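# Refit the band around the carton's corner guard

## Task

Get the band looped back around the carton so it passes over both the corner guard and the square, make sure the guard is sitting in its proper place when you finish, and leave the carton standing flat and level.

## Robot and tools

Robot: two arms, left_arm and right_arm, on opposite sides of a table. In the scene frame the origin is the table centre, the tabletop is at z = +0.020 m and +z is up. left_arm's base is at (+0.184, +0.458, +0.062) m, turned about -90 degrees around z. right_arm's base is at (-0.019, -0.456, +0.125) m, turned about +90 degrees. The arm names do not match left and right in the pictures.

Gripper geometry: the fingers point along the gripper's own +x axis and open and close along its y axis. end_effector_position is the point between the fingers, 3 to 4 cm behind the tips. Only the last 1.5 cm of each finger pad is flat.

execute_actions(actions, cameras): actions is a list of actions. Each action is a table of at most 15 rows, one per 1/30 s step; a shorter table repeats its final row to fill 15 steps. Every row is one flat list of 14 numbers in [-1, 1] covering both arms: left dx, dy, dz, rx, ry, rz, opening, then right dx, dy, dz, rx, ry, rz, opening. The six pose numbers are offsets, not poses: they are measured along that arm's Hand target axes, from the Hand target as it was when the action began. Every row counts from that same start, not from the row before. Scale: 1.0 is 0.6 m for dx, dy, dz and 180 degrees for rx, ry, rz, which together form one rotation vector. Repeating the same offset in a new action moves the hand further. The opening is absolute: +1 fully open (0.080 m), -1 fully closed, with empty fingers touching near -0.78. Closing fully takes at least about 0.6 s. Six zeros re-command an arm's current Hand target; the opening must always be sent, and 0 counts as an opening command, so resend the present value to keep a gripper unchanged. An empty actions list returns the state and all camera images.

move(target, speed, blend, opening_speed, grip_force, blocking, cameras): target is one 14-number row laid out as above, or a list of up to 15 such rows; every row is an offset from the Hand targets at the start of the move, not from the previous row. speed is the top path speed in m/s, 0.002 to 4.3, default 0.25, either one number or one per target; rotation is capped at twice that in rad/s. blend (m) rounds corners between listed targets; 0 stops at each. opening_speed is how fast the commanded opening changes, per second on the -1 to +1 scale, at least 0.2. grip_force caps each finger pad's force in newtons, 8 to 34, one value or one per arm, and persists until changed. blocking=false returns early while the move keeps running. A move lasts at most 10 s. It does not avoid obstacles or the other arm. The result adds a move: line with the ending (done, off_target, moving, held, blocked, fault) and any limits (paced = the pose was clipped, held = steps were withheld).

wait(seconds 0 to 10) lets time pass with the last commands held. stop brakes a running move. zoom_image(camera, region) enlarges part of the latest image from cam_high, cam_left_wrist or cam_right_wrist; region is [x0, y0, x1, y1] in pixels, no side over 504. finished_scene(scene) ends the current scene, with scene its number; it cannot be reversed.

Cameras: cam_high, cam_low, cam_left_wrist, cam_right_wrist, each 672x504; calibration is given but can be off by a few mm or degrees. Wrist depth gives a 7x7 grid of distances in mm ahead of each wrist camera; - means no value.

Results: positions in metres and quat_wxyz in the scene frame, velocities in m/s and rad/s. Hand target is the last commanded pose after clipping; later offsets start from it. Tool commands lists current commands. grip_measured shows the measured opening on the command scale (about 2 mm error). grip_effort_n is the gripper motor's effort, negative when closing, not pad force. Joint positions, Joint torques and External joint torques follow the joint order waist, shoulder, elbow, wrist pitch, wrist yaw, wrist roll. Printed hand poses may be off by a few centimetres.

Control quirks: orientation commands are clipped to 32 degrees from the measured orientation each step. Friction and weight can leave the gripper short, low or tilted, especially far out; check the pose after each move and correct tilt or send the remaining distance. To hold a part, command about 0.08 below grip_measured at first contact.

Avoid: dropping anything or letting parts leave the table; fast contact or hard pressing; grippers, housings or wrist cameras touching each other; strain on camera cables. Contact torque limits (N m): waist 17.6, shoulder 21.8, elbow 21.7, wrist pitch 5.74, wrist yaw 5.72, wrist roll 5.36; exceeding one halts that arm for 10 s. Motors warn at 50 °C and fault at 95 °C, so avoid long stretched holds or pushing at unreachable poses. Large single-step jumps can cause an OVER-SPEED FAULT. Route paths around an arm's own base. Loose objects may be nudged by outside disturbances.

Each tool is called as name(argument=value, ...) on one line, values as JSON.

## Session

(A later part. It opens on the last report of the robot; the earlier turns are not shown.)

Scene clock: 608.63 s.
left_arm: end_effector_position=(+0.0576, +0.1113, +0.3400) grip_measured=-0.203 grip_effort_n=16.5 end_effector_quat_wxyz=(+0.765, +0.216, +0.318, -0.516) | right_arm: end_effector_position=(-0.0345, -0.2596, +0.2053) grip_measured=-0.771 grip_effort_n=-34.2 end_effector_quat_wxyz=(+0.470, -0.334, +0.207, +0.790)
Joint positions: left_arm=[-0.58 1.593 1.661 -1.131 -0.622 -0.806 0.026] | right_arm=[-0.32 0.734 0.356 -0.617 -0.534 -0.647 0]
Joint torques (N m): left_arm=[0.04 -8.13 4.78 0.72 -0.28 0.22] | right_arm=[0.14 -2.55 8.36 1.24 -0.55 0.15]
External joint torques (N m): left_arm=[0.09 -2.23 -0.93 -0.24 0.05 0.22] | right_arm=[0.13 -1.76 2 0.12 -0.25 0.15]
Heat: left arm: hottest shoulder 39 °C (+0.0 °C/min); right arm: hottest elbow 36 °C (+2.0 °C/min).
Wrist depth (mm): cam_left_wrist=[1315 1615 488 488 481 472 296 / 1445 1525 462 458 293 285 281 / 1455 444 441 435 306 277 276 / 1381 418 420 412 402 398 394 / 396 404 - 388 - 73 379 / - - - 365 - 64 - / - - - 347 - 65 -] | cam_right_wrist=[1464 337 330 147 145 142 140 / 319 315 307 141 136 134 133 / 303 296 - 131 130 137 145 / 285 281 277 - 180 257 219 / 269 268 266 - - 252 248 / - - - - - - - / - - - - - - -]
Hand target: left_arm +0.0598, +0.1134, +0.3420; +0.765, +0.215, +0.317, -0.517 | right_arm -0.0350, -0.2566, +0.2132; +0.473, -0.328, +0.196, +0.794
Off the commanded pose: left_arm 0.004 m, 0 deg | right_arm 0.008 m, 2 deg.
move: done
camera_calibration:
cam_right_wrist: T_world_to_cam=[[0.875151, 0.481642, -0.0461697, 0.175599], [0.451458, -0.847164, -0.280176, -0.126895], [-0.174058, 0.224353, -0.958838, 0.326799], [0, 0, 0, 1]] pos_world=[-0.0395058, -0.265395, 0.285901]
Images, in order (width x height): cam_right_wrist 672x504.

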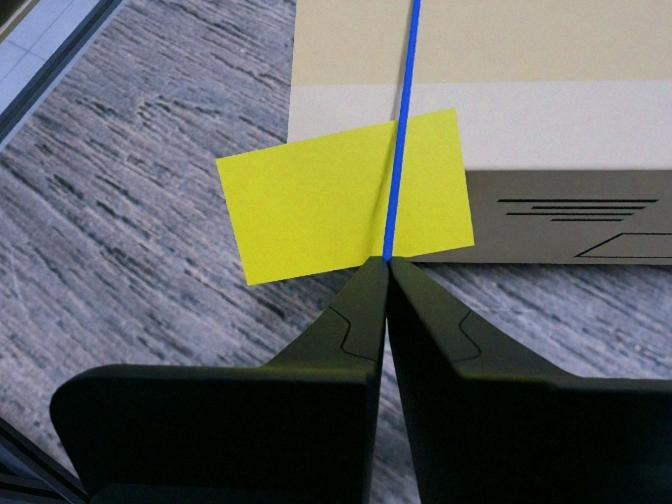

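move(target=[[0,0,0,0,0,0,-0.2,0,-0.025,0,0,0,0,-1],[0,0,0,0,0,0,-0.2,0.06,-0.025,-0.01,0,0,0,-1]], cameras=["cam_right_wrist","cam_low","cam_high"], speed=0.05)

zoom_image(camera="cam_low", region=[130, 230, 250, 350])

Scene clock: 613.30 s.
left_arm: end_effector_position=(+0.0576, +0.1113, +0.3400) grip_measured=-0.203 grip_effort_n=16.5 end_effector_quat_wxyz=(+0.765, +0.216, +0.318, -0.516) | right_arm: end_effector_position=(-0.0304, -0.2313, +0.1838) grip_measured=-0.771 grip_effort_n=-33.7 end_effector_quat_wxyz=(+0.475, -0.331, +0.196, +0.792)
Joint positions: left_arm=[-0.58 1.593 1.661 -1.131 -0.622 -0.806 0.026] | right_arm=[-0.284 0.937 0.308 -0.325 -0.514 -0.611 0]
Joint torques (N m): left_arm=[0.13 -8.07 4.89 0.75 -0.29 0.22] | right_arm=[0.36 -1.62 6.13 1.93 -0.46 0.17]
External joint torques (N m): left_arm=[0.13 -2.21 -0.83 -0.23 0.05 0.22] | right_arm=[0.33 0.04 0.04 0.77 -0.18 0.16]
Heat: left arm: hottest shoulder 39 °C (+0.0 °C/min); right arm: hottest elbow 36 °C (+1.0 °C/min).
Wrist depth (mm): cam_left_wrist=[1417 1569 484 487 479 473 296 / 1455 1536 462 459 294 285 281 / 1445 442 438 436 307 277 277 / 1364 421 418 413 402 398 395 / 412 407 - 389 - 73 381 / - - - 365 - 64 - / - - - 348 - 65 -] | cam_right_wrist=[314 311 125 125 123 120 119 / 292 291 118 117 114 113 111 / 275 275 - - 109 107 105 / 261 258 111 109 105 140 135 / 247 244 - - - 230 227 / - - - - - - - / - - - - - - -]
Hand target: left_arm +0.0598, +0.1134, +0.3420; +0.765, +0.215, +0.317, -0.517 | right_arm -0.0319, -0.2307, +0.1836; +0.473, -0.328, +0.196, +0.794
Off the commanded pose: left_arm 0.004 m, 0 deg | right_arm 0.002 m, 0 deg.
move: done
camera_calibration:
cam_right_wrist: T_world_to_cam=[[0.875609, 0.482091, -0.0299715, 0.154539], [0.452654, -0.840632, -0.297393, -0.106016], [-0.168566, 0.246833, -0.954284, 0.305025], [0, 0, 0, 1]] pos_world=[-0.0359102, -0.238912, 0.264184]
Images, in order (width x height): cam_high 672x504, cam_low 672x504, cam_right_wrist 672x504.

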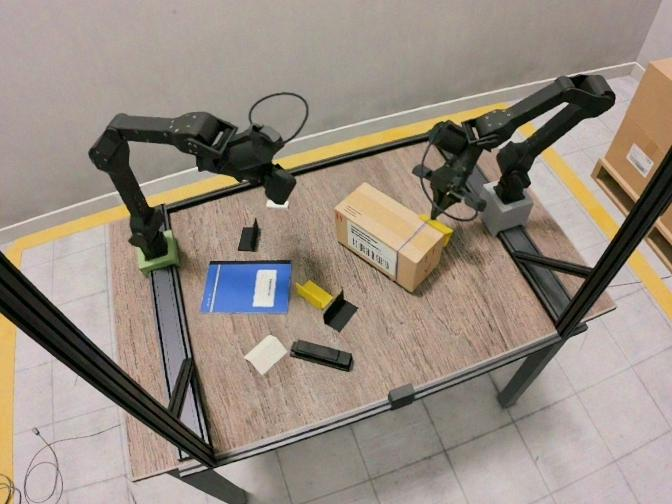

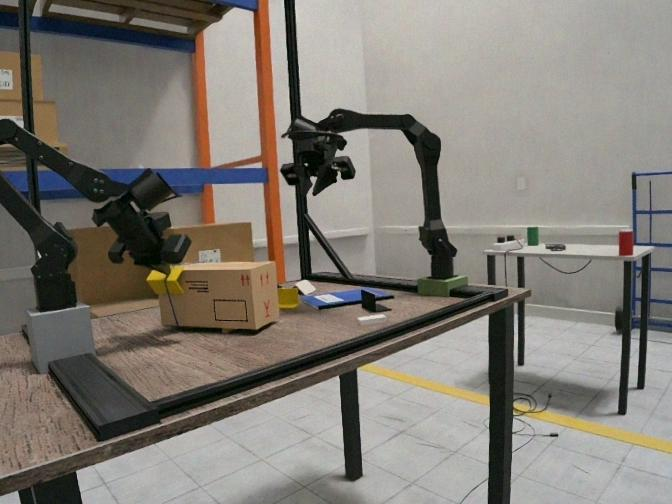

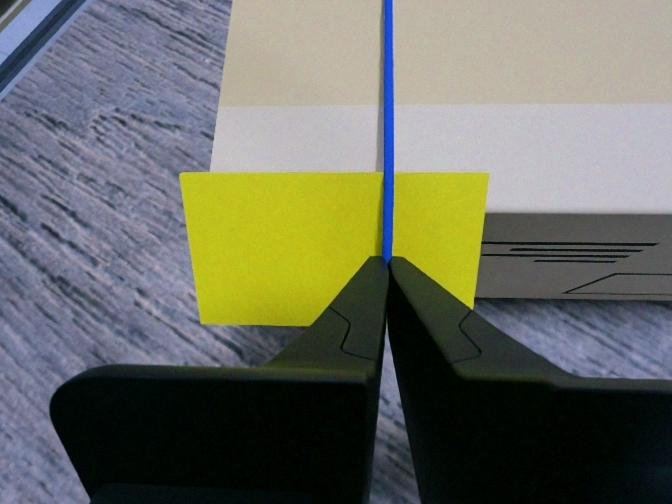

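Scaled by 4.200 from the camera's 672x504 image, which has a finer 960x720 frame.

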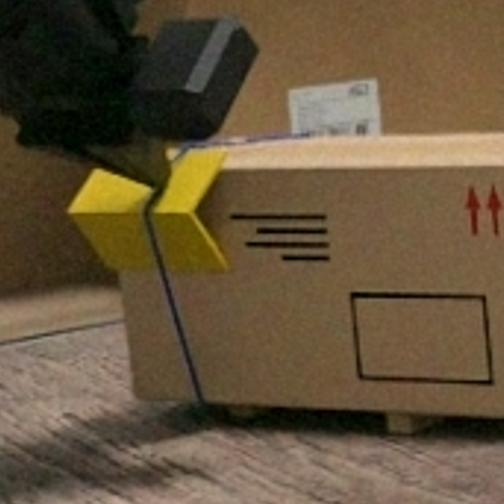

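move(target=[0,0,0,0,0,0,-0.2,0.015,0,0.022,0,0,0,-1], cameras=["cam_right_wrist","cam_low"], speed=0.03)

zoom_image(camera="cam_low", region=[130, 230, 250, 350])

Scene clock: 618.60 s.
left_arm: end_effector_position=(+0.0576, +0.1113, +0.3400) grip_measured=-0.203 grip_effort_n=16.5 end_effector_quat_wxyz=(+0.765, +0.216, +0.318, -0.516) | right_arm: end_effector_position=(-0.0340, -0.2279, +0.1814) grip_measured=-0.771 grip_effort_n=-34.2 end_effector_quat_wxyz=(+0.479, -0.334, +0.213, +0.783)
Joint positions: left_arm=[-0.58 1.593 1.661 -1.131 -0.622 -0.806 0.026] | right_arm=[-0.236 0.961 0.316 -0.307 -0.469 -0.545 0]
Joint torques (N m): left_arm=[0.08 -8.14 4.56 0.73 -0.29 0.22] | right_arm=[2.59 1.67 8.29 4.56 -0.57 0.18]
External joint torques (N m): left_arm=[0.12 -2.21 -1.18 -0.24 0.05 0.22] | right_arm=[2.59 3.45 2.19 3.37 -0.31 0.18]
Heat: left arm: hottest shoulder 39 °C (+0.0 °C/min); right arm: hottest elbow 36 °C (+1.0 °C/min).
Wrist depth (mm): cam_left_wrist=[1347 1615 490 487 482 474 294 / 1436 1536 467 459 293 283 281 / 1464 443 439 434 305 276 274 / 1364 421 419 413 400 398 395 / 399 404 - 389 - 73 382 / - - - 364 - 64 - / - - - 348 - 65 -] | cam_right_wrist=[310 308 124 122 121 117 115 / 292 288 117 115 113 111 109 / 276 275 109 108 108 105 103 / 262 257 - - - 135 135 / 246 242 - - - 229 227 / - - - - - - - / - - - - - - -]
Hand target: left_arm +0.0598, +0.1134, +0.3420; +0.765, +0.215, +0.317, -0.517 | right_arm -0.0394, -0.2170, +0.1865; +0.473, -0.328, +0.196, +0.794
Off the commanded pose: left_arm 0.004 m, 0 deg | right_arm 0.013 m, 3 deg.
move: off_target (right_arm)
camera_calibration:
cam_right_wrist: T_world_to_cam=[[0.887344, 0.458707, -0.0469955, 0.154151], [0.430082, -0.860083, -0.274385, -0.111728], [-0.166282, 0.223262, -0.960471, 0.297066], [0, 0, 0, 1]] pos_world=[-0.0393359, -0.233129, 0.261911]
Images, in order (width x height): cam_low 672x504, cam_right_wrist 672x504.

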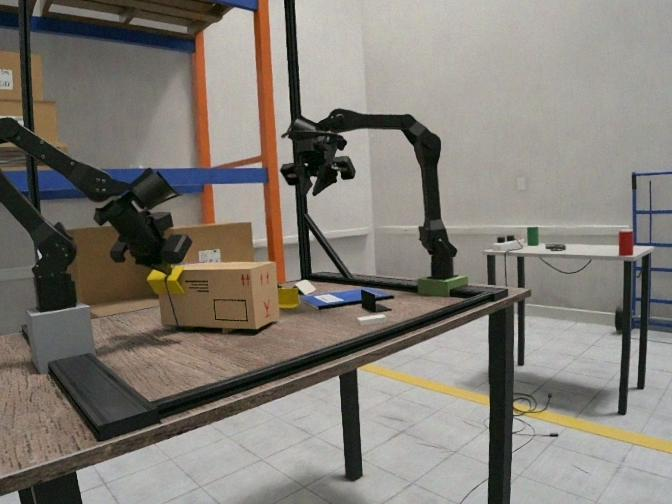

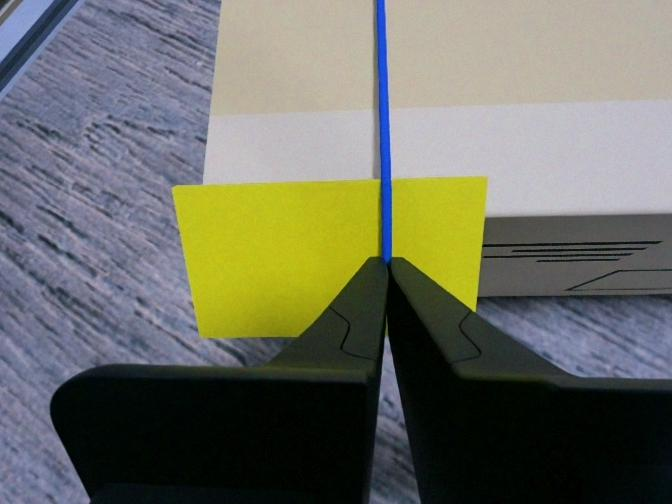

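Scaled by 4.200 from the camera's 672x504 image, which has a finer 960x720 frame.

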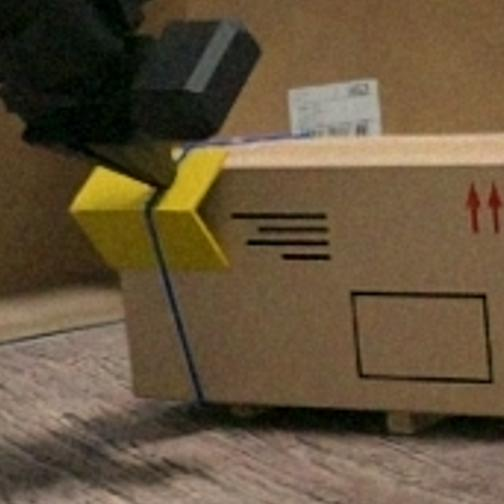

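move(target=[[0,0,0,0,0,0,-0.2,-0.025,0,0.0,0,0,0,-1],[0,0,0,0,0,0,-0.2,-0.025,0,0.0,0,0,0,-0.4],[0,0,0,0,0,0,-0.2,-0.12,0,0.02,0,0,0,-0.4]], cameras=["cam_right_wrist","cam_low"], speed=0.05, opening_speed=0.5)

zoom_image(camera="cam_low", region=[130, 230, 250, 350])

Scene clock: 627.87 s.
left_arm: end_effector_position=(+0.0576, +0.1113, +0.3400) grip_measured=-0.203 grip_effort_n=16.5 end_effector_quat_wxyz=(+0.765, +0.216, +0.318, -0.516) | right_arm: end_effector_position=(-0.0201, -0.2566, +0.2395) grip_measured=-0.404 grip_effort_n=18.8 end_effector_quat_wxyz=(+0.470, -0.330, +0.206, +0.792)
Joint positions: left_arm=[-0.58 1.593 1.661 -1.131 -0.622 -0.806 0.026] | right_arm=[-0.436 0.783 0.507 -0.777 -0.602 -0.759 0.017]
Joint torques (N m): left_arm=[0.07 -8.14 4.8 0.74 -0.27 0.26] | right_arm=[-0.33 -1.9 8.43 1.04 -0.48 -0.15]
External joint torques (N m): left_arm=[0.12 -2.21 -0.94 -0.23 0.06 0.26] | right_arm=[-0.32 -0.88 2.13 0.02 -0.15 -0.15]
Motor temperatures (°C): left_arm=[21 39 27 31 26 33] | right_arm=[24 25 37 43 28 24]
Heat: left arm: hottest shoulder 39 °C (+0.0 °C/min); right arm: hottest wrist pitch 43 °C (+10.0 °C/min). Heating fast: the right arm's wrist pitch motor: a push or a pull is the cause, and it goes on while you think. Ease it with your next call, before anything else.
Wrist depth (mm): cam_left_wrist=[1339 1592 487 487 480 474 298 / 1484 1558 463 459 294 284 281 / 1464 446 439 435 307 276 277 / 1417 421 421 413 403 400 395 / 405 407 - 387 - 73 381 / - - - 367 - 64 - / - - - 347 - 65 -] | cam_right_wrist=[1547 378 378 195 190 186 183 / 369 362 353 182 179 175 172 / 344 339 335 172 170 167 163 / 325 320 314 196 206 254 222 / 309 306 - - - 286 280 / - - - 278 - - - / - - - 265 - - -]
Hand target: left_arm +0.0598, +0.1134, +0.3420; +0.765, +0.215, +0.317, -0.517 | right_arm -0.0191, -0.2543, +0.2459; +0.473, -0.328, +0.196, +0.794
Off the commanded pose: left_arm 0.004 m, 0 deg | right_arm 0.007 m, 1 deg.
move: done; target 2's new opening was sent with right_arm's hand 0.013 m and 2 deg from that target
camera_calibration:
cam_right_wrist: T_world_to_cam=[[0.874769, 0.481978, -0.0497681, 0.163938], [0.449358, -0.845385, -0.288794, -0.118764], [-0.181265, 0.230264, -0.956097, 0.362121], [0, 0, 0, 1]] pos_world=[-0.0244005, -0.2628, 0.320083]
Images, in order (width x height): cam_low 672x504, cam_right_wrist 672x504.

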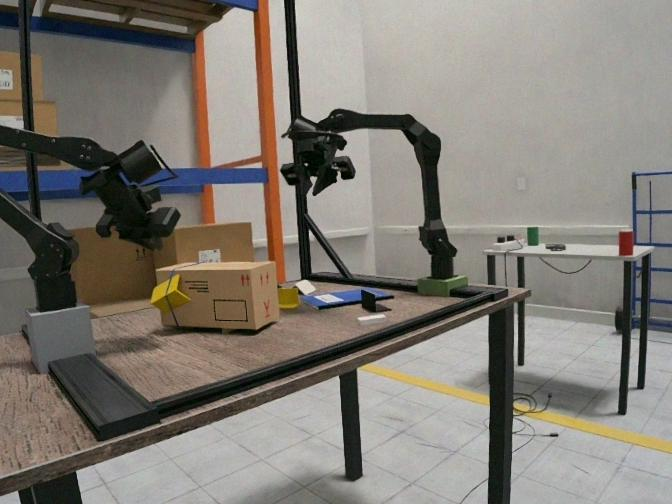

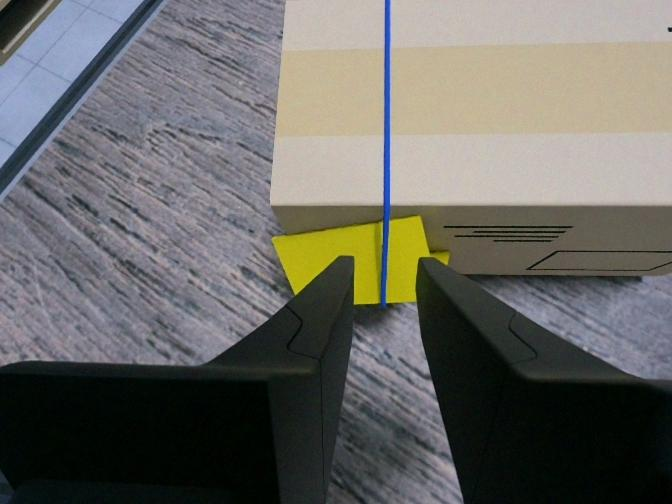

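Scaled by 4.200 from the camera's 672x504 image, which has a finer 960x720 frame.

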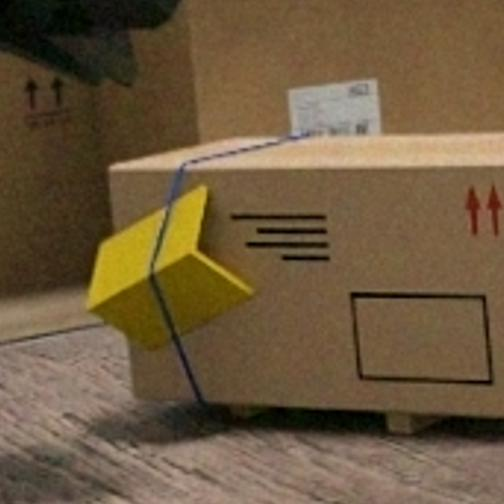

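move(target=[0,0,0,0,0,0,-0.2,0.075,-0.0128,-0.0375,0,0,0,-0.3], cameras=["cam_right_wrist","cam_low"], speed=0.1)

Scene clock: 664.37 s.
left_arm: end_effector_position=(+0.0576, +0.1113, +0.3400) grip_measured=-0.203 grip_effort_n=16.5 end_effector_quat_wxyz=(+0.765, +0.216, +0.318, -0.516) | right_arm: end_effector_position=(-0.0186, -0.2347, +0.2024) grip_measured=-0.304 grip_effort_n=18.8 end_effector_quat_wxyz=(+0.476, -0.328, +0.189, +0.794)
Joint positions: left_arm=[-0.58 1.593 1.661 -1.131 -0.622 -0.806 0.026] | right_arm=[-0.38 0.902 0.373 -0.458 -0.575 -0.705 0.021]
Joint torques (N m): left_arm=[0.17 -8.05 4.69 0.74 -0.29 0.24] | right_arm=[0.21 -1.21 5.48 1.37 -0.32 0.16]
External joint torques (N m): left_arm=[0.17 -2.21 -1.01 -0.23 0.05 0.23] | right_arm=[0.21 0.33 -0.71 0.26 -0.01 0.15]
Motor temperatures (°C): left_arm=[21 39 27 31 26 33] | right_arm=[24 24 40 36 28 24]
Heat: left arm: hottest shoulder 39 °C (+0.0 °C/min); right arm: hottest elbow 40 °C (+4.0 °C/min).
Wrist depth (mm): cam_left_wrist=[1307 1603 487 488 482 471 296 / 1455 1558 462 459 294 284 281 / 1445 442 441 434 307 276 278 / 1390 419 422 415 402 399 394 / 396 405 - 389 - 73 380 / - - - 365 - 64 - / - - - 348 - 65 -] | cam_right_wrist=[340 340 153 149 148 146 144 / 318 316 141 142 138 136 136 / 300 296 131 131 130 129 126 / 280 277 164 - 147 178 156 / 265 266 - - - 251 247 / - - - 244 - - - / - - - 231 - - -]
Hand target: left_arm +0.0598, +0.1134, +0.3420; +0.765, +0.215, +0.317, -0.517 | right_arm -0.0200, -0.2366, +0.1982; +0.473, -0.328, +0.196, +0.794
Off the commanded pose: left_arm 0.004 m, 0 deg | right_arm 0.005 m, 1 deg.
move: done
camera_calibration:
cam_right_wrist: T_world_to_cam=[[0.87352, 0.486344, -0.0207935, 0.145463], [0.456731, -0.833612, -0.310626, -0.104383], [-0.168405, 0.261841, -0.950305, 0.328281], [0, 0, 0, 1]] pos_world=[-0.0241062, -0.243717, 0.282568]
Images, in order (width x height): cam_low 672x504, cam_right_wrist 672x504.

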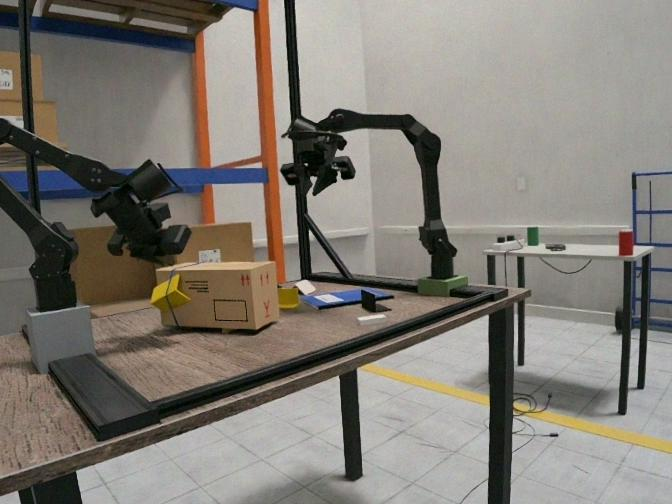

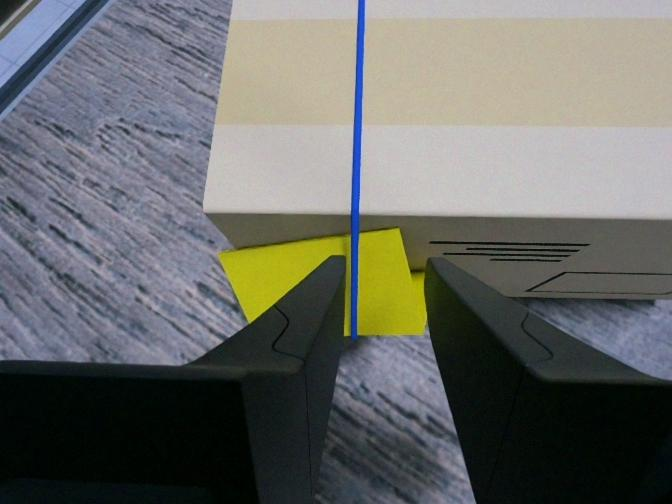

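move(target=[[0,0,0,0,0,0,-0.2,0.018,0.0117,-0.005,0,0,0,-0.3],[0,0,0,0,0,0,-0.2,0.04,0.0117,-0.006,0,0,0,-0.3]], cameras=["cam_right_wrist"], speed=0.07)

Scene clock: 668.13 s.
left_arm: end_effector_position=(+0.0576, +0.1113, +0.3400) grip_measured=-0.203 grip_effort_n=16.5 end_effector_quat_wxyz=(+0.765, +0.216, +0.318, -0.516) | right_arm: end_effector_position=(-0.0318, -0.2250, +0.1827) grip_measured=-0.304 grip_effort_n=18.8 end_effector_quat_wxyz=(+0.476, -0.327, +0.189, +0.794)
Joint positions: left_arm=[-0.58 1.593 1.661 -1.131 -0.622 -0.806 0.026] | right_arm=[-0.268 0.968 0.303 -0.267 -0.511 -0.597 0.021]
Joint torques (N m): left_arm=[0.1 -8.08 4.72 0.77 -0.27 0.26] | right_arm=[0.23 -1.39 5.33 1.48 -0.28 0.15]
External joint torques (N m): left_arm=[0.06 -2.16 -1.04 -0.21 0.08 0.26] | right_arm=[0.23 0.4 -0.68 0.29 -0.01 0.15]
Heat: left arm: hottest shoulder 39 °C (+0.0 °C/min); right arm: hottest elbow 39 °C (+3.0 °C/min).
Wrist depth (mm): cam_left_wrist=[1417 1615 486 486 479 474 296 / 1445 1558 462 460 293 285 281 / 1436 443 438 434 307 276 277 / 1373 420 422 414 401 399 394 / 402 406 - 388 - 73 381 / - - - 365 - 65 - / - - - 348 - 65 -] | cam_right_wrist=[314 313 126 126 125 122 121 / 294 292 119 118 115 113 112 / 276 273 110 109 109 108 107 / 259 257 111 109 106 114 124 / 243 244 - - - - 226 / - - - 223 - - - / - - - 214 213 - -]
Hand target: left_arm +0.0598, +0.1134, +0.3420; +0.765, +0.215, +0.317, -0.517 | right_arm -0.0330, -0.2273, +0.1787; +0.473, -0.328, +0.196, +0.794
Off the commanded pose: left_arm 0.004 m, 0 deg | right_arm 0.005 m, 1 deg.
move: done
camera_calibration:
cam_right_wrist: T_world_to_cam=[[0.873421, 0.486465, -0.0220841, 0.152144], [0.456403, -0.833575, -0.311206, -0.0962534], [-0.1698, 0.261735, -0.950086, 0.304773], [0, 0, 0, 1]] pos_world=[-0.0372051, -0.234017, 0.262966]
Images, in order (width x height): cam_right_wrist 672x504.

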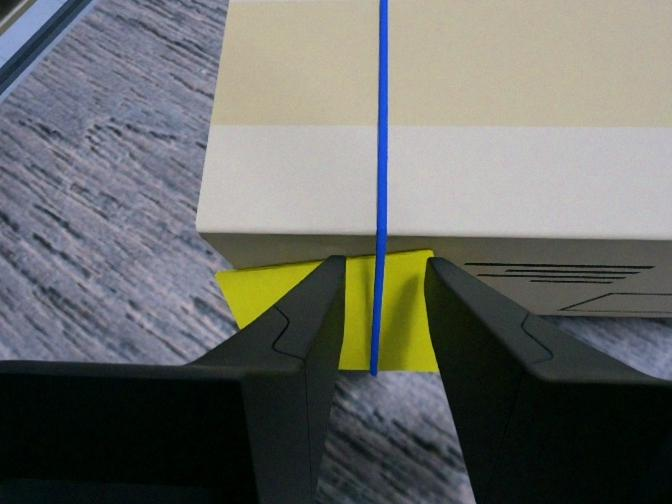

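move(target=[[0,0,0,0,0,0,-0.2,0.004,0,0,0,0,0,-1],[0,0,0,0,0,0,-0.2,-0.065,0,0.0295,0,0,0,-1],[0,0,0,0,0,0,-0.2,-0.065,-0.1,0.0295,0,0,0,-1]], cameras=["cam_right_wrist","cam_low"], speed=0.06)

Scene clock: 674.33 s.
left_arm: end_effector_position=(+0.0576, +0.1113, +0.3400) grip_measured=-0.203 grip_effort_n=16.5 end_effector_quat_wxyz=(+0.765, +0.216, +0.318, -0.516) | right_arm: end_effector_position=(+0.0249, -0.2154, +0.2148) grip_measured=-0.774 grip_effort_n=-18.4 end_effector_quat_wxyz=(+0.472, -0.329, +0.202, +0.793)
Joint positions: left_arm=[-0.58 1.593 1.661 -1.131 -0.622 -0.806 0.026] | right_arm=[-0.569 1.138 0.553 -0.547 -0.665 -0.905 0]
Joint torques (N m): left_arm=[-0.03 -8.11 4.71 0.75 -0.26 0.22] | right_arm=[-0.31 -2.33 7.85 1.08 -0.56 -0.16]
External joint torques (N m): left_arm=[-0.07 -2.16 -1.04 -0.22 0.09 0.22] | right_arm=[-0.31 0.47 1.92 0.15 -0.18 -0.16]
Heat: left arm: hottest shoulder 39 °C (+0.0 °C/min); right arm: hottest elbow 39 °C (+3.0 °C/min).
Wrist depth (mm): cam_left_wrist=[1339 1592 490 486 480 473 296 / 1436 1504 462 457 294 284 280 / 1455 442 440 433 308 276 278 / 1381 421 422 413 402 397 394 / 429 407 - 388 - 73 382 / - - - 366 - 64 - / - - - 348 - 65 -] | cam_right_wrist=[360 175 168 165 162 159 154 / 341 161 157 155 151 149 145 / 319 151 148 146 143 141 138 / 301 166 163 160 174 191 167 / 282 276 - - - 263 259 / - - - - - - - / - - - - - - -]
Hand target: left_arm +0.0598, +0.1134, +0.3420; +0.765, +0.215, +0.317, -0.517 | right_arm +0.0270, -0.2121, +0.2187; +0.473, -0.328, +0.196, +0.794
Off the commanded pose: left_arm 0.004 m, 0 deg | right_arm 0.006 m, 1 deg.
move: done
camera_calibration:
cam_right_wrist: T_world_to_cam=[[0.874826, 0.482502, -0.0432639, 0.102368], [0.45033, -0.842899, -0.294489, -0.10952], [-0.178559, 0.238144, -0.954675, 0.338442], [0, 0, 0, 1]] pos_world=[0.0201977, -0.222305, 0.295279]
Images, in order (width x height): cam_low 672x504, cam_right_wrist 672x504.

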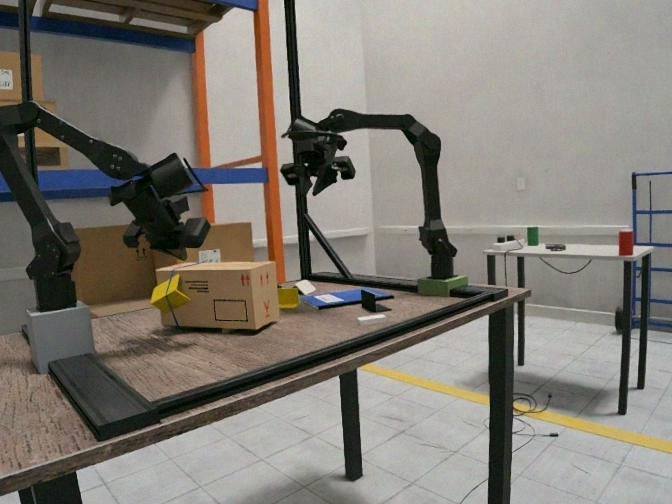

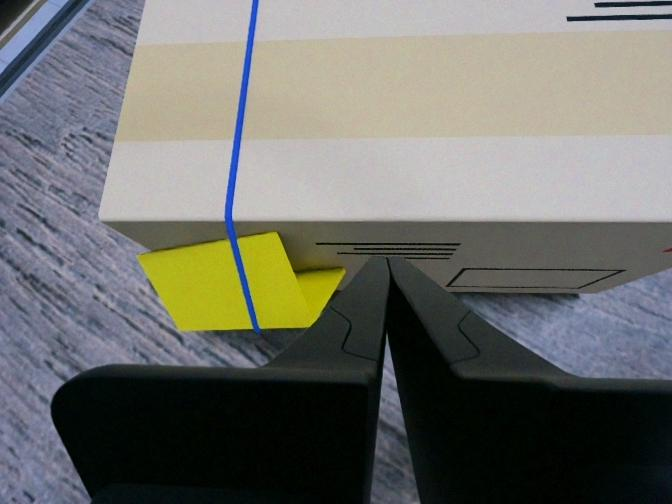

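move(target=[[0,0,0,0,0,0,-0.2,0.02,0.091,-0.024,0,0,0,-0.3],[0,0,0,0,0,0,-0.2,0.0737,0.091,-0.024,0,0,0,-0.3],[0,0,0,0,0,0,-0.2,0.0737,0.091,-0.024,0,0,0,-1]], cameras=["cam_right_wrist"], speed=0.09)

zoom_image(camera="cam_right_wrist", region=[280, 190, 480, 340])

Scene clock: 681.50 s.
left_arm: end_effector_position=(+0.0576, +0.1113, +0.3400) grip_measured=-0.203 grip_effort_n=16.5 end_effector_quat_wxyz=(+0.765, +0.216, +0.318, -0.516) | right_arm: end_effector_position=(-0.0319, -0.2185, +0.1802) grip_measured=-0.767 grip_effort_n=-47.7 end_effector_quat_wxyz=(+0.471, -0.327, +0.192, +0.797)
Joint positions: left_arm=[-0.58 1.593 1.661 -1.131 -0.622 -0.806 0.026] | right_arm=[-0.263 1.026 0.315 -0.227 -0.516 -0.595 0]
Joint torques (N m): left_arm=[0.08 -8.07 4.85 0.74 -0.3 0.26] | right_arm=[-0.19 -1.64 5.61 1.72 -0.08 0.16]
External joint torques (N m): left_arm=[0.08 -2.25 -0.86 -0.24 0.04 0.25] | right_arm=[-0.19 0.42 -0.35 0.52 0.2 0.16]
Heat: left arm: hottest shoulder 39 °C (+0.0 °C/min); right arm: hottest elbow 39 °C (+3.0 °C/min).
Wrist depth (mm): cam_left_wrist=[1515 1603 494 488 480 475 297 / 1436 1558 464 459 294 285 281 / 1436 444 440 434 308 276 277 / 1390 422 421 414 401 399 396 / 404 404 - 388 - 73 381 / - - - 365 - 64 - / - - - 349 - 65 -] | cam_right_wrist=[313 311 124 123 123 119 117 / 294 290 116 115 112 111 110 / 275 274 108 107 106 104 103 / 258 253 106 103 101 100 102 / 244 240 140 - - 206 202 / - - - - - - - / - - - - - - -]
Hand target: left_arm +0.0598, +0.1134, +0.3420; +0.765, +0.215, +0.317, -0.517 | right_arm -0.0311, -0.2194, +0.1773; +0.473, -0.328, +0.196, +0.794
Off the commanded pose: left_arm 0.004 m, 0 deg | right_arm 0.003 m, 1 deg.
move: done
camera_calibration:
cam_right_wrist: T_world_to_cam=[[0.869822, 0.492435, -0.0302947, 0.15178], [0.460203, -0.831957, -0.309936, -0.0913334], [-0.177827, 0.255647, -0.950275, 0.299146], [0, 0, 0, 1]] pos_world=[-0.036793, -0.227203, 0.260561]
Images, in order (width x height): cam_right_wrist 672x504.

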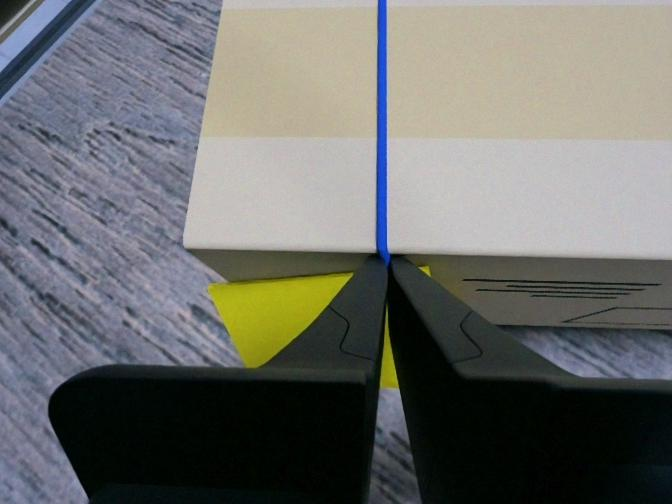

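Scaled by 2.520 from the camera's 672x504 image, which has a finer 960x720 frame.

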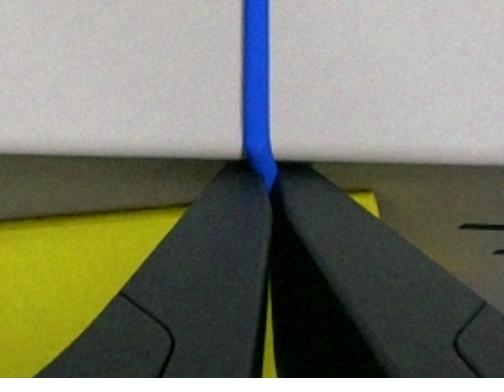

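move(target=[[0,0,0,0,0,0,-0.2,-0.0825,0,0.012,0,0,0,-1],[0,0,0,0,0,0,-0.2,-0.0825,-0.11,0.012,0,0,0,-1]], cameras=["cam_right_wrist","cam_low"], speed=0.05)

Scene clock: 722.13 s.
left_arm: end_effector_position=(+0.0576, +0.1113, +0.3400) grip_measured=-0.203 grip_effort_n=16.5 end_effector_quat_wxyz=(+0.765, +0.216, +0.318, -0.516) | right_arm: end_effector_position=(+0.0321, -0.2210, +0.2083) grip_measured=-0.768 grip_effort_n=-45.4 end_effector_quat_wxyz=(+0.461, -0.326, +0.212, +0.798)
Joint positions: left_arm=[-0.58 1.593 1.661 -1.131 -0.622 -0.806 0.026] | right_arm=[-0.629 1.188 0.565 -0.588 -0.701 -0.989 0]
Joint torques (N m): left_arm=[0.1 -8.18 4.73 0.73 -0.27 0.25] | right_arm=[-1.48 -3.2 9.3 1.42 -0.37 -0.18]
External joint torques (N m): left_arm=[0.06 -2.35 -0.98 -0.25 0.07 0.25] | right_arm=[-1.46 -0.27 3.59 0.61 0.03 -0.18]
Motor temperatures (°C): left_arm=[21 39 27 31 26 33] | right_arm=[24 24 35 34 27 24]
Heat: left arm: hottest shoulder 39 °C (+0.0 °C/min); right arm: hottest elbow 35 °C (-5.1 °C/min).
Wrist depth (mm): cam_left_wrist=[1347 1603 488 486 480 472 295 / 1426 1525 465 459 293 284 281 / 1445 437 442 434 306 277 277 / 1390 422 422 414 402 399 396 / 407 405 - 389 - 73 381 / - - - 364 - 65 - / - - - 349 - 65 -] | cam_right_wrist=[363 167 161 154 151 147 143 / 344 156 151 146 143 138 135 / 319 148 144 141 136 133 131 / 301 290 173 156 202 197 188 / 284 278 - - - 252 246 / - - - - - - - / - - - - - - -]
Hand target: left_arm +0.0598, +0.1134, +0.3420; +0.765, +0.215, +0.317, -0.517 | right_arm +0.0411, -0.2144, +0.2173; +0.473, -0.328, +0.196, +0.794
Off the commanded pose: left_arm 0.004 m, 0 deg | right_arm 0.014 m, 2 deg.
move: off_target (right_arm)
camera_calibration:
cam_right_wrist: T_world_to_cam=[[0.866582, 0.493951, -0.0710491, 0.107031], [0.456084, -0.841713, -0.288975, -0.12058], [-0.202542, 0.218016, -0.954697, 0.331211], [0, 0, 0, 1]] pos_world=[0.0293279, -0.226571, 0.288966]
Images, in order (width x height): cam_low 672x504, cam_right_wrist 672x504.

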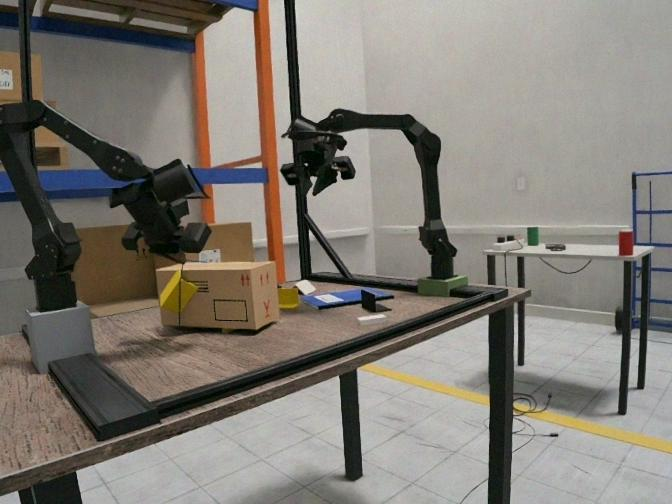

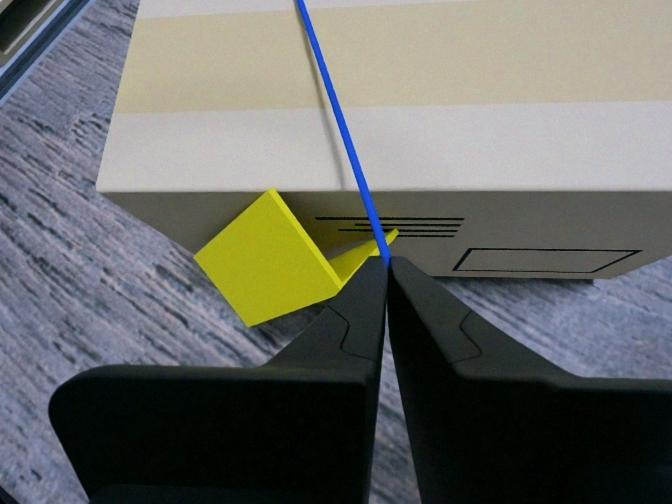

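move(target=[0,0,0,0,0,0,-0.2,-0.03,-0.05,0.0,0,0,0,-1], cameras=["cam_right_wrist","cam_low"], speed=0.05)

zoom_image(camera="cam_low", region=[130, 230, 250, 350])

Scene clock: 725.67 s.
left_arm: end_effector_position=(+0.0576, +0.1113, +0.3400) grip_measured=-0.203 grip_effort_n=16.5 end_effector_quat_wxyz=(+0.765, +0.216, +0.318, -0.516) | right_arm: end_effector_position=(+0.0608, -0.2175, +0.2195) grip_measured=-0.769 grip_effort_n=-44.0 end_effector_quat_wxyz=(+0.457, -0.323, +0.214, +0.801)
Joint positions: left_arm=[-0.58 1.593 1.661 -1.131 -0.622 -0.806 0.026] | right_arm=[-0.739 1.299 0.691 -0.708 -0.742 -1.135 0]
Joint torques (N m): left_arm=[-0.03 -8.17 4.75 0.73 -0.33 0.26] | right_arm=[-2.09 -4.05 9.91 1.27 -0.36 -0.18]
External joint torques (N m): left_arm=[-0.05 -2.36 -0.91 -0.23 0.01 0.26] | right_arm=[-2.11 -0.42 4.27 0.6 0.09 -0.18]
Heat: left arm: hottest shoulder 39 °C (+0.0 °C/min); right arm: hottest elbow 36 °C (-4.0 °C/min).
Wrist depth (mm): cam_left_wrist=[- 1627 487 487 480 473 294 / 1417 1547 461 461 294 285 281 / 1436 444 440 433 306 275 276 / 1390 419 422 414 402 399 394 / 403 408 - 387 - 73 381 / - - - 365 - 64 - / - - - 347 - 65 -] | cam_right_wrist=[392 184 177 173 165 161 156 / 363 171 165 160 154 151 145 / 332 164 158 154 150 145 142 / 317 306 187 172 226 248 265 / 298 289 285 - - 263 255 / - - - - - - - / - - - - - - -]
Hand target: left_arm +0.0598, +0.1134, +0.3420; +0.765, +0.215, +0.317, -0.517 | right_arm +0.0736, -0.2113, +0.2300; +0.473, -0.328, +0.196, +0.794
Off the commanded pose: left_arm 0.004 m, 0 deg | right_arm 0.018 m, 3 deg.
move: off_target (right_arm)
camera_calibration:
cam_right_wrist: T_world_to_cam=[[0.862593, 0.499469, -0.0803992, 0.0847454], [0.458791, -0.839297, -0.291705, -0.12654], [-0.213176, 0.214736, -0.953123, 0.346599], [0, 0, 0, 1]] pos_world=[0.0588412, -0.22296, 0.300253]
Images, in order (width x height): cam_low 672x504, cam_right_wrist 672x504.

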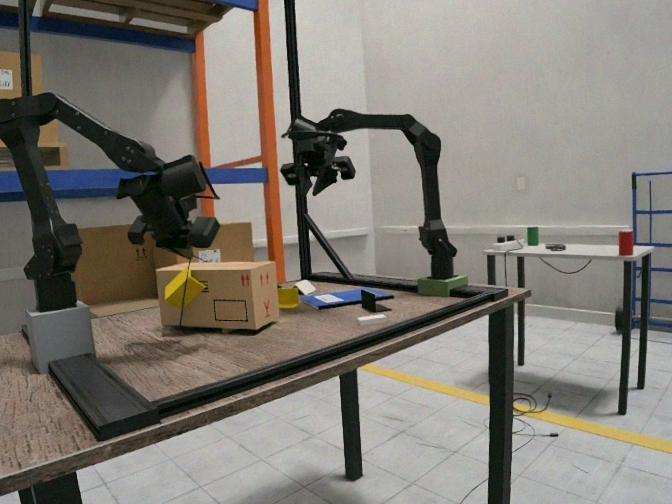

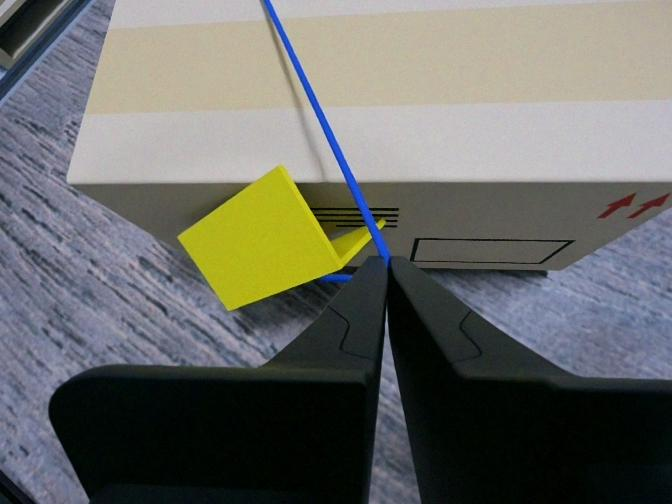

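Scaled by 4.200 from the camera's 672x504 image, which has a finer 960x720 frame.

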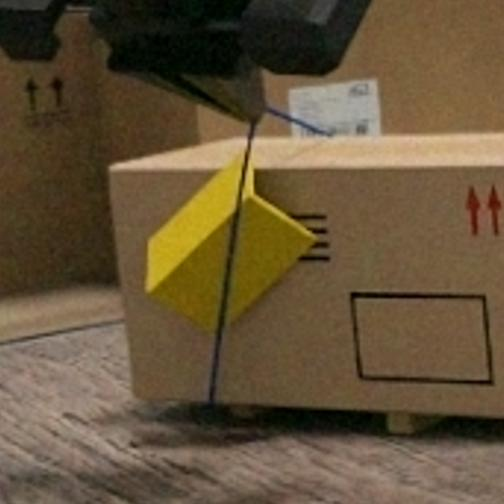

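move(target=[0,0,0,0,0,0,-0.2,-0.05,0,-0.05,0,0,0,-1], cameras=["cam_right_wrist","cam_low"], speed=0.05)

zoom_image(camera="cam_low", region=[130, 230, 250, 350])

Scene clock: 729.23 s.
left_arm: end_effector_position=(+0.0576, +0.1113, +0.3400) grip_measured=-0.203 grip_effort_n=16.5 end_effector_quat_wxyz=(+0.765, +0.216, +0.318, -0.516) | right_arm: end_effector_position=(+0.0792, -0.2521, +0.2213) grip_measured=-0.769 grip_effort_n=-42.1 end_effector_quat_wxyz=(+0.457, -0.318, +0.211, +0.803)
Joint positions: left_arm=[-0.58 1.593 1.661 -1.131 -0.622 -0.806 0.026] | right_arm=[-0.939 1.311 0.71 -0.905 -0.787 -1.411 0]
Joint torques (N m): left_arm=[0.22 -8.12 4.74 0.74 -0.27 0.23] | right_arm=[-2.44 -3.81 9.75 0.92 -0.26 -0.17]
External joint torques (N m): left_arm=[0.22 -2.3 -0.95 -0.23 0.06 0.22] | right_arm=[-2.44 -0.38 4.38 0.53 0.22 -0.17]
Heat: left arm: hottest shoulder 39 °C (+0.0 °C/min); right arm: hottest elbow 36 °C (-3.0 °C/min).
Wrist depth (mm): cam_left_wrist=[1373 1592 495 487 480 474 296 / 1417 1515 464 458 292 285 280 / 1455 441 439 435 307 276 276 / 1356 422 422 412 401 398 395 / 397 407 - 389 - 73 383 / - - - 364 - 64 - / - - - 348 - 65 -] | cam_right_wrist=[403 190 184 178 172 167 161 / 368 184 176 170 170 161 157 / 344 328 208 198 222 216 287 / 325 313 302 293 289 280 272 / 301 295 292 - - 265 259 / - - - - - - - / - - - - - - -]
Hand target: left_arm +0.0598, +0.1134, +0.3420; +0.765, +0.215, +0.317, -0.517 | right_arm +0.0938, -0.2487, +0.2299; +0.473, -0.328, +0.196, +0.794
Off the commanded pose: left_arm 0.004 m, 0 deg | right_arm 0.017 m, 3 deg.
move: off_target (right_arm)
camera_calibration:
cam_right_wrist: T_world_to_cam=[[0.860419, 0.502992, -0.0817163, 0.0876012], [0.459219, -0.834854, -0.30354, -0.159682], [-0.220899, 0.223646, -0.949308, 0.361676], [0, 0, 0, 1]] pos_world=[0.0778493, -0.258261, 0.302031]
Images, in order (width x height): cam_low 672x504, cam_right_wrist 672x504.

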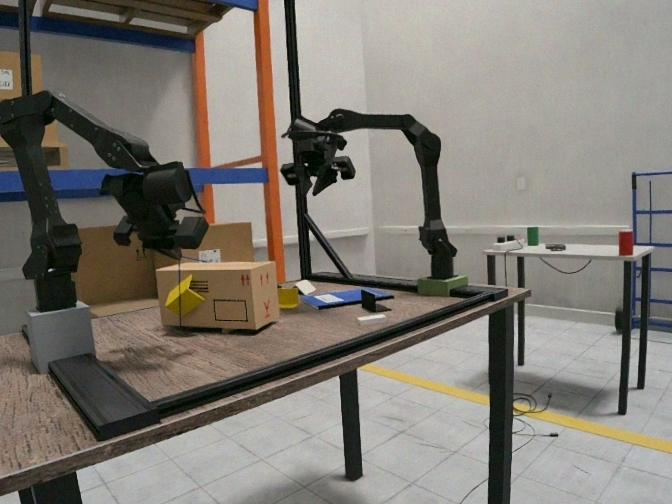

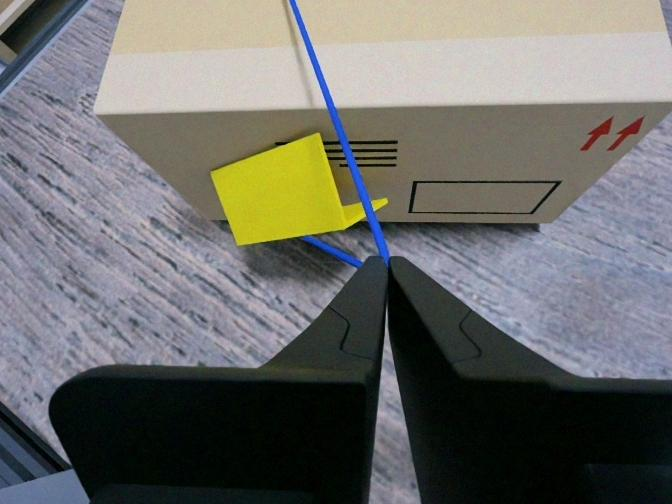

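Scaled by 4.200 from the camera's 672x504 image, which has a finer 960x720 frame.

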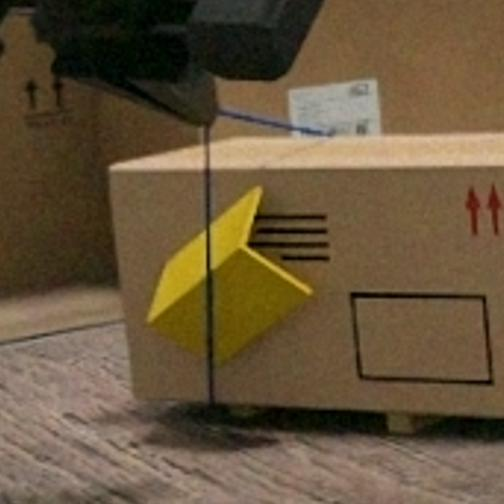

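move(target=[0,0,0,0,0,0,-0.2,-0.035,-0.06,-0.045,0,0,0,-1], cameras=["cam_right_wrist","cam_low"], speed=0.05)

zoom_image(camera="cam_low", region=[130, 230, 250, 350])

Scene clock: 733.10 s.
left_arm: end_effector_position=(+0.0576, +0.1113, +0.3400) grip_measured=-0.203 grip_effort_n=16.5 end_effector_quat_wxyz=(+0.765, +0.216, +0.318, -0.516) | right_arm: end_effector_position=(+0.1218, -0.2625, +0.2174) grip_measured=-0.769 grip_effort_n=-41.6 end_effector_quat_wxyz=(+0.453, -0.313, +0.213, +0.807)
Joint positions: left_arm=[-0.58 1.593 1.661 -1.131 -0.622 -0.806 0.026] | right_arm=[-1.094 1.503 0.844 -1.021 -0.793 -1.639 0]
Joint torques (N m): left_arm=[0.06 -8.06 4.71 0.73 -0.3 0.26] | right_arm=[-3.16 -4.88 10.21 1.04 -0.22 -0.19]
External joint torques (N m): left_arm=[0.03 -2.21 -1.01 -0.25 0.04 0.25] | right_arm=[-3.18 -0.4 5.22 0.91 0.26 -0.18]
Heat: left arm: hottest shoulder 39 °C (+0.0 °C/min); right arm: hottest elbow 38 °C (-1.0 °C/min).
Wrist depth (mm): cam_left_wrist=[1464 1592 488 487 481 362 297 / 1464 1558 463 459 294 285 281 / 1445 447 441 435 307 276 276 / 1381 421 422 413 402 398 394 / 404 406 - 389 - 73 383 / - - - 364 - 64 - / - - - 348 - 65 -] | cam_right_wrist=[200 192 184 179 172 166 321 / 371 217 205 201 206 208 302 / 348 330 312 262 274 288 284 / 323 314 303 295 285 275 268 / 303 294 290 - - 261 254 / - - - - - - - / - - - - - - -]
Hand target: left_arm +0.0598, +0.1134, +0.3420; +0.765, +0.215, +0.317, -0.517 | right_arm +0.1416, -0.2614, +0.2257; +0.473, -0.328, +0.196, +0.794
Off the commanded pose: left_arm 0.004 m, 0 deg | right_arm 0.021 m, 4 deg.
move: off_target (right_arm)
camera_calibration:
cam_right_wrist: T_world_to_cam=[[0.856189, 0.508079, -0.0937933, 0.0603816], [0.459399, -0.831712, -0.311783, -0.186588], [-0.236419, 0.223856, -0.945513, 0.370717], [0, 0, 0, 1]] pos_world=[0.121665, -0.268853, 0.298006]
Images, in order (width x height): cam_low 672x504, cam_right_wrist 672x504.

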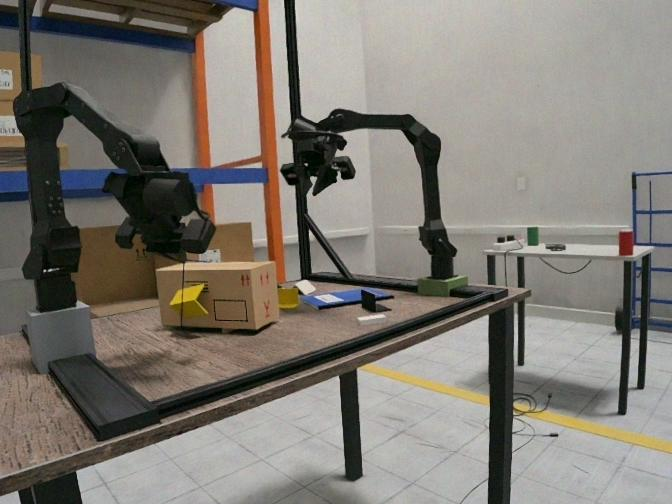

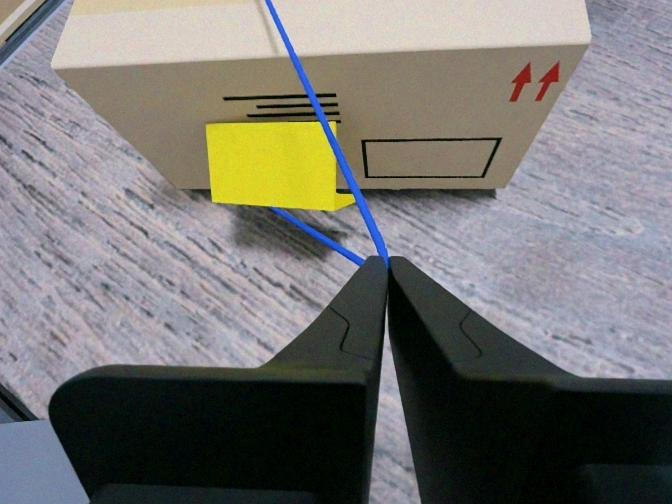

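Scaled by 4.200 from the camera's 672x504 image, which has a finer 960x720 frame.

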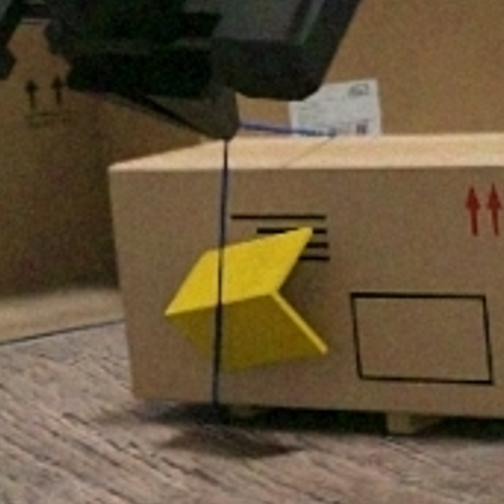

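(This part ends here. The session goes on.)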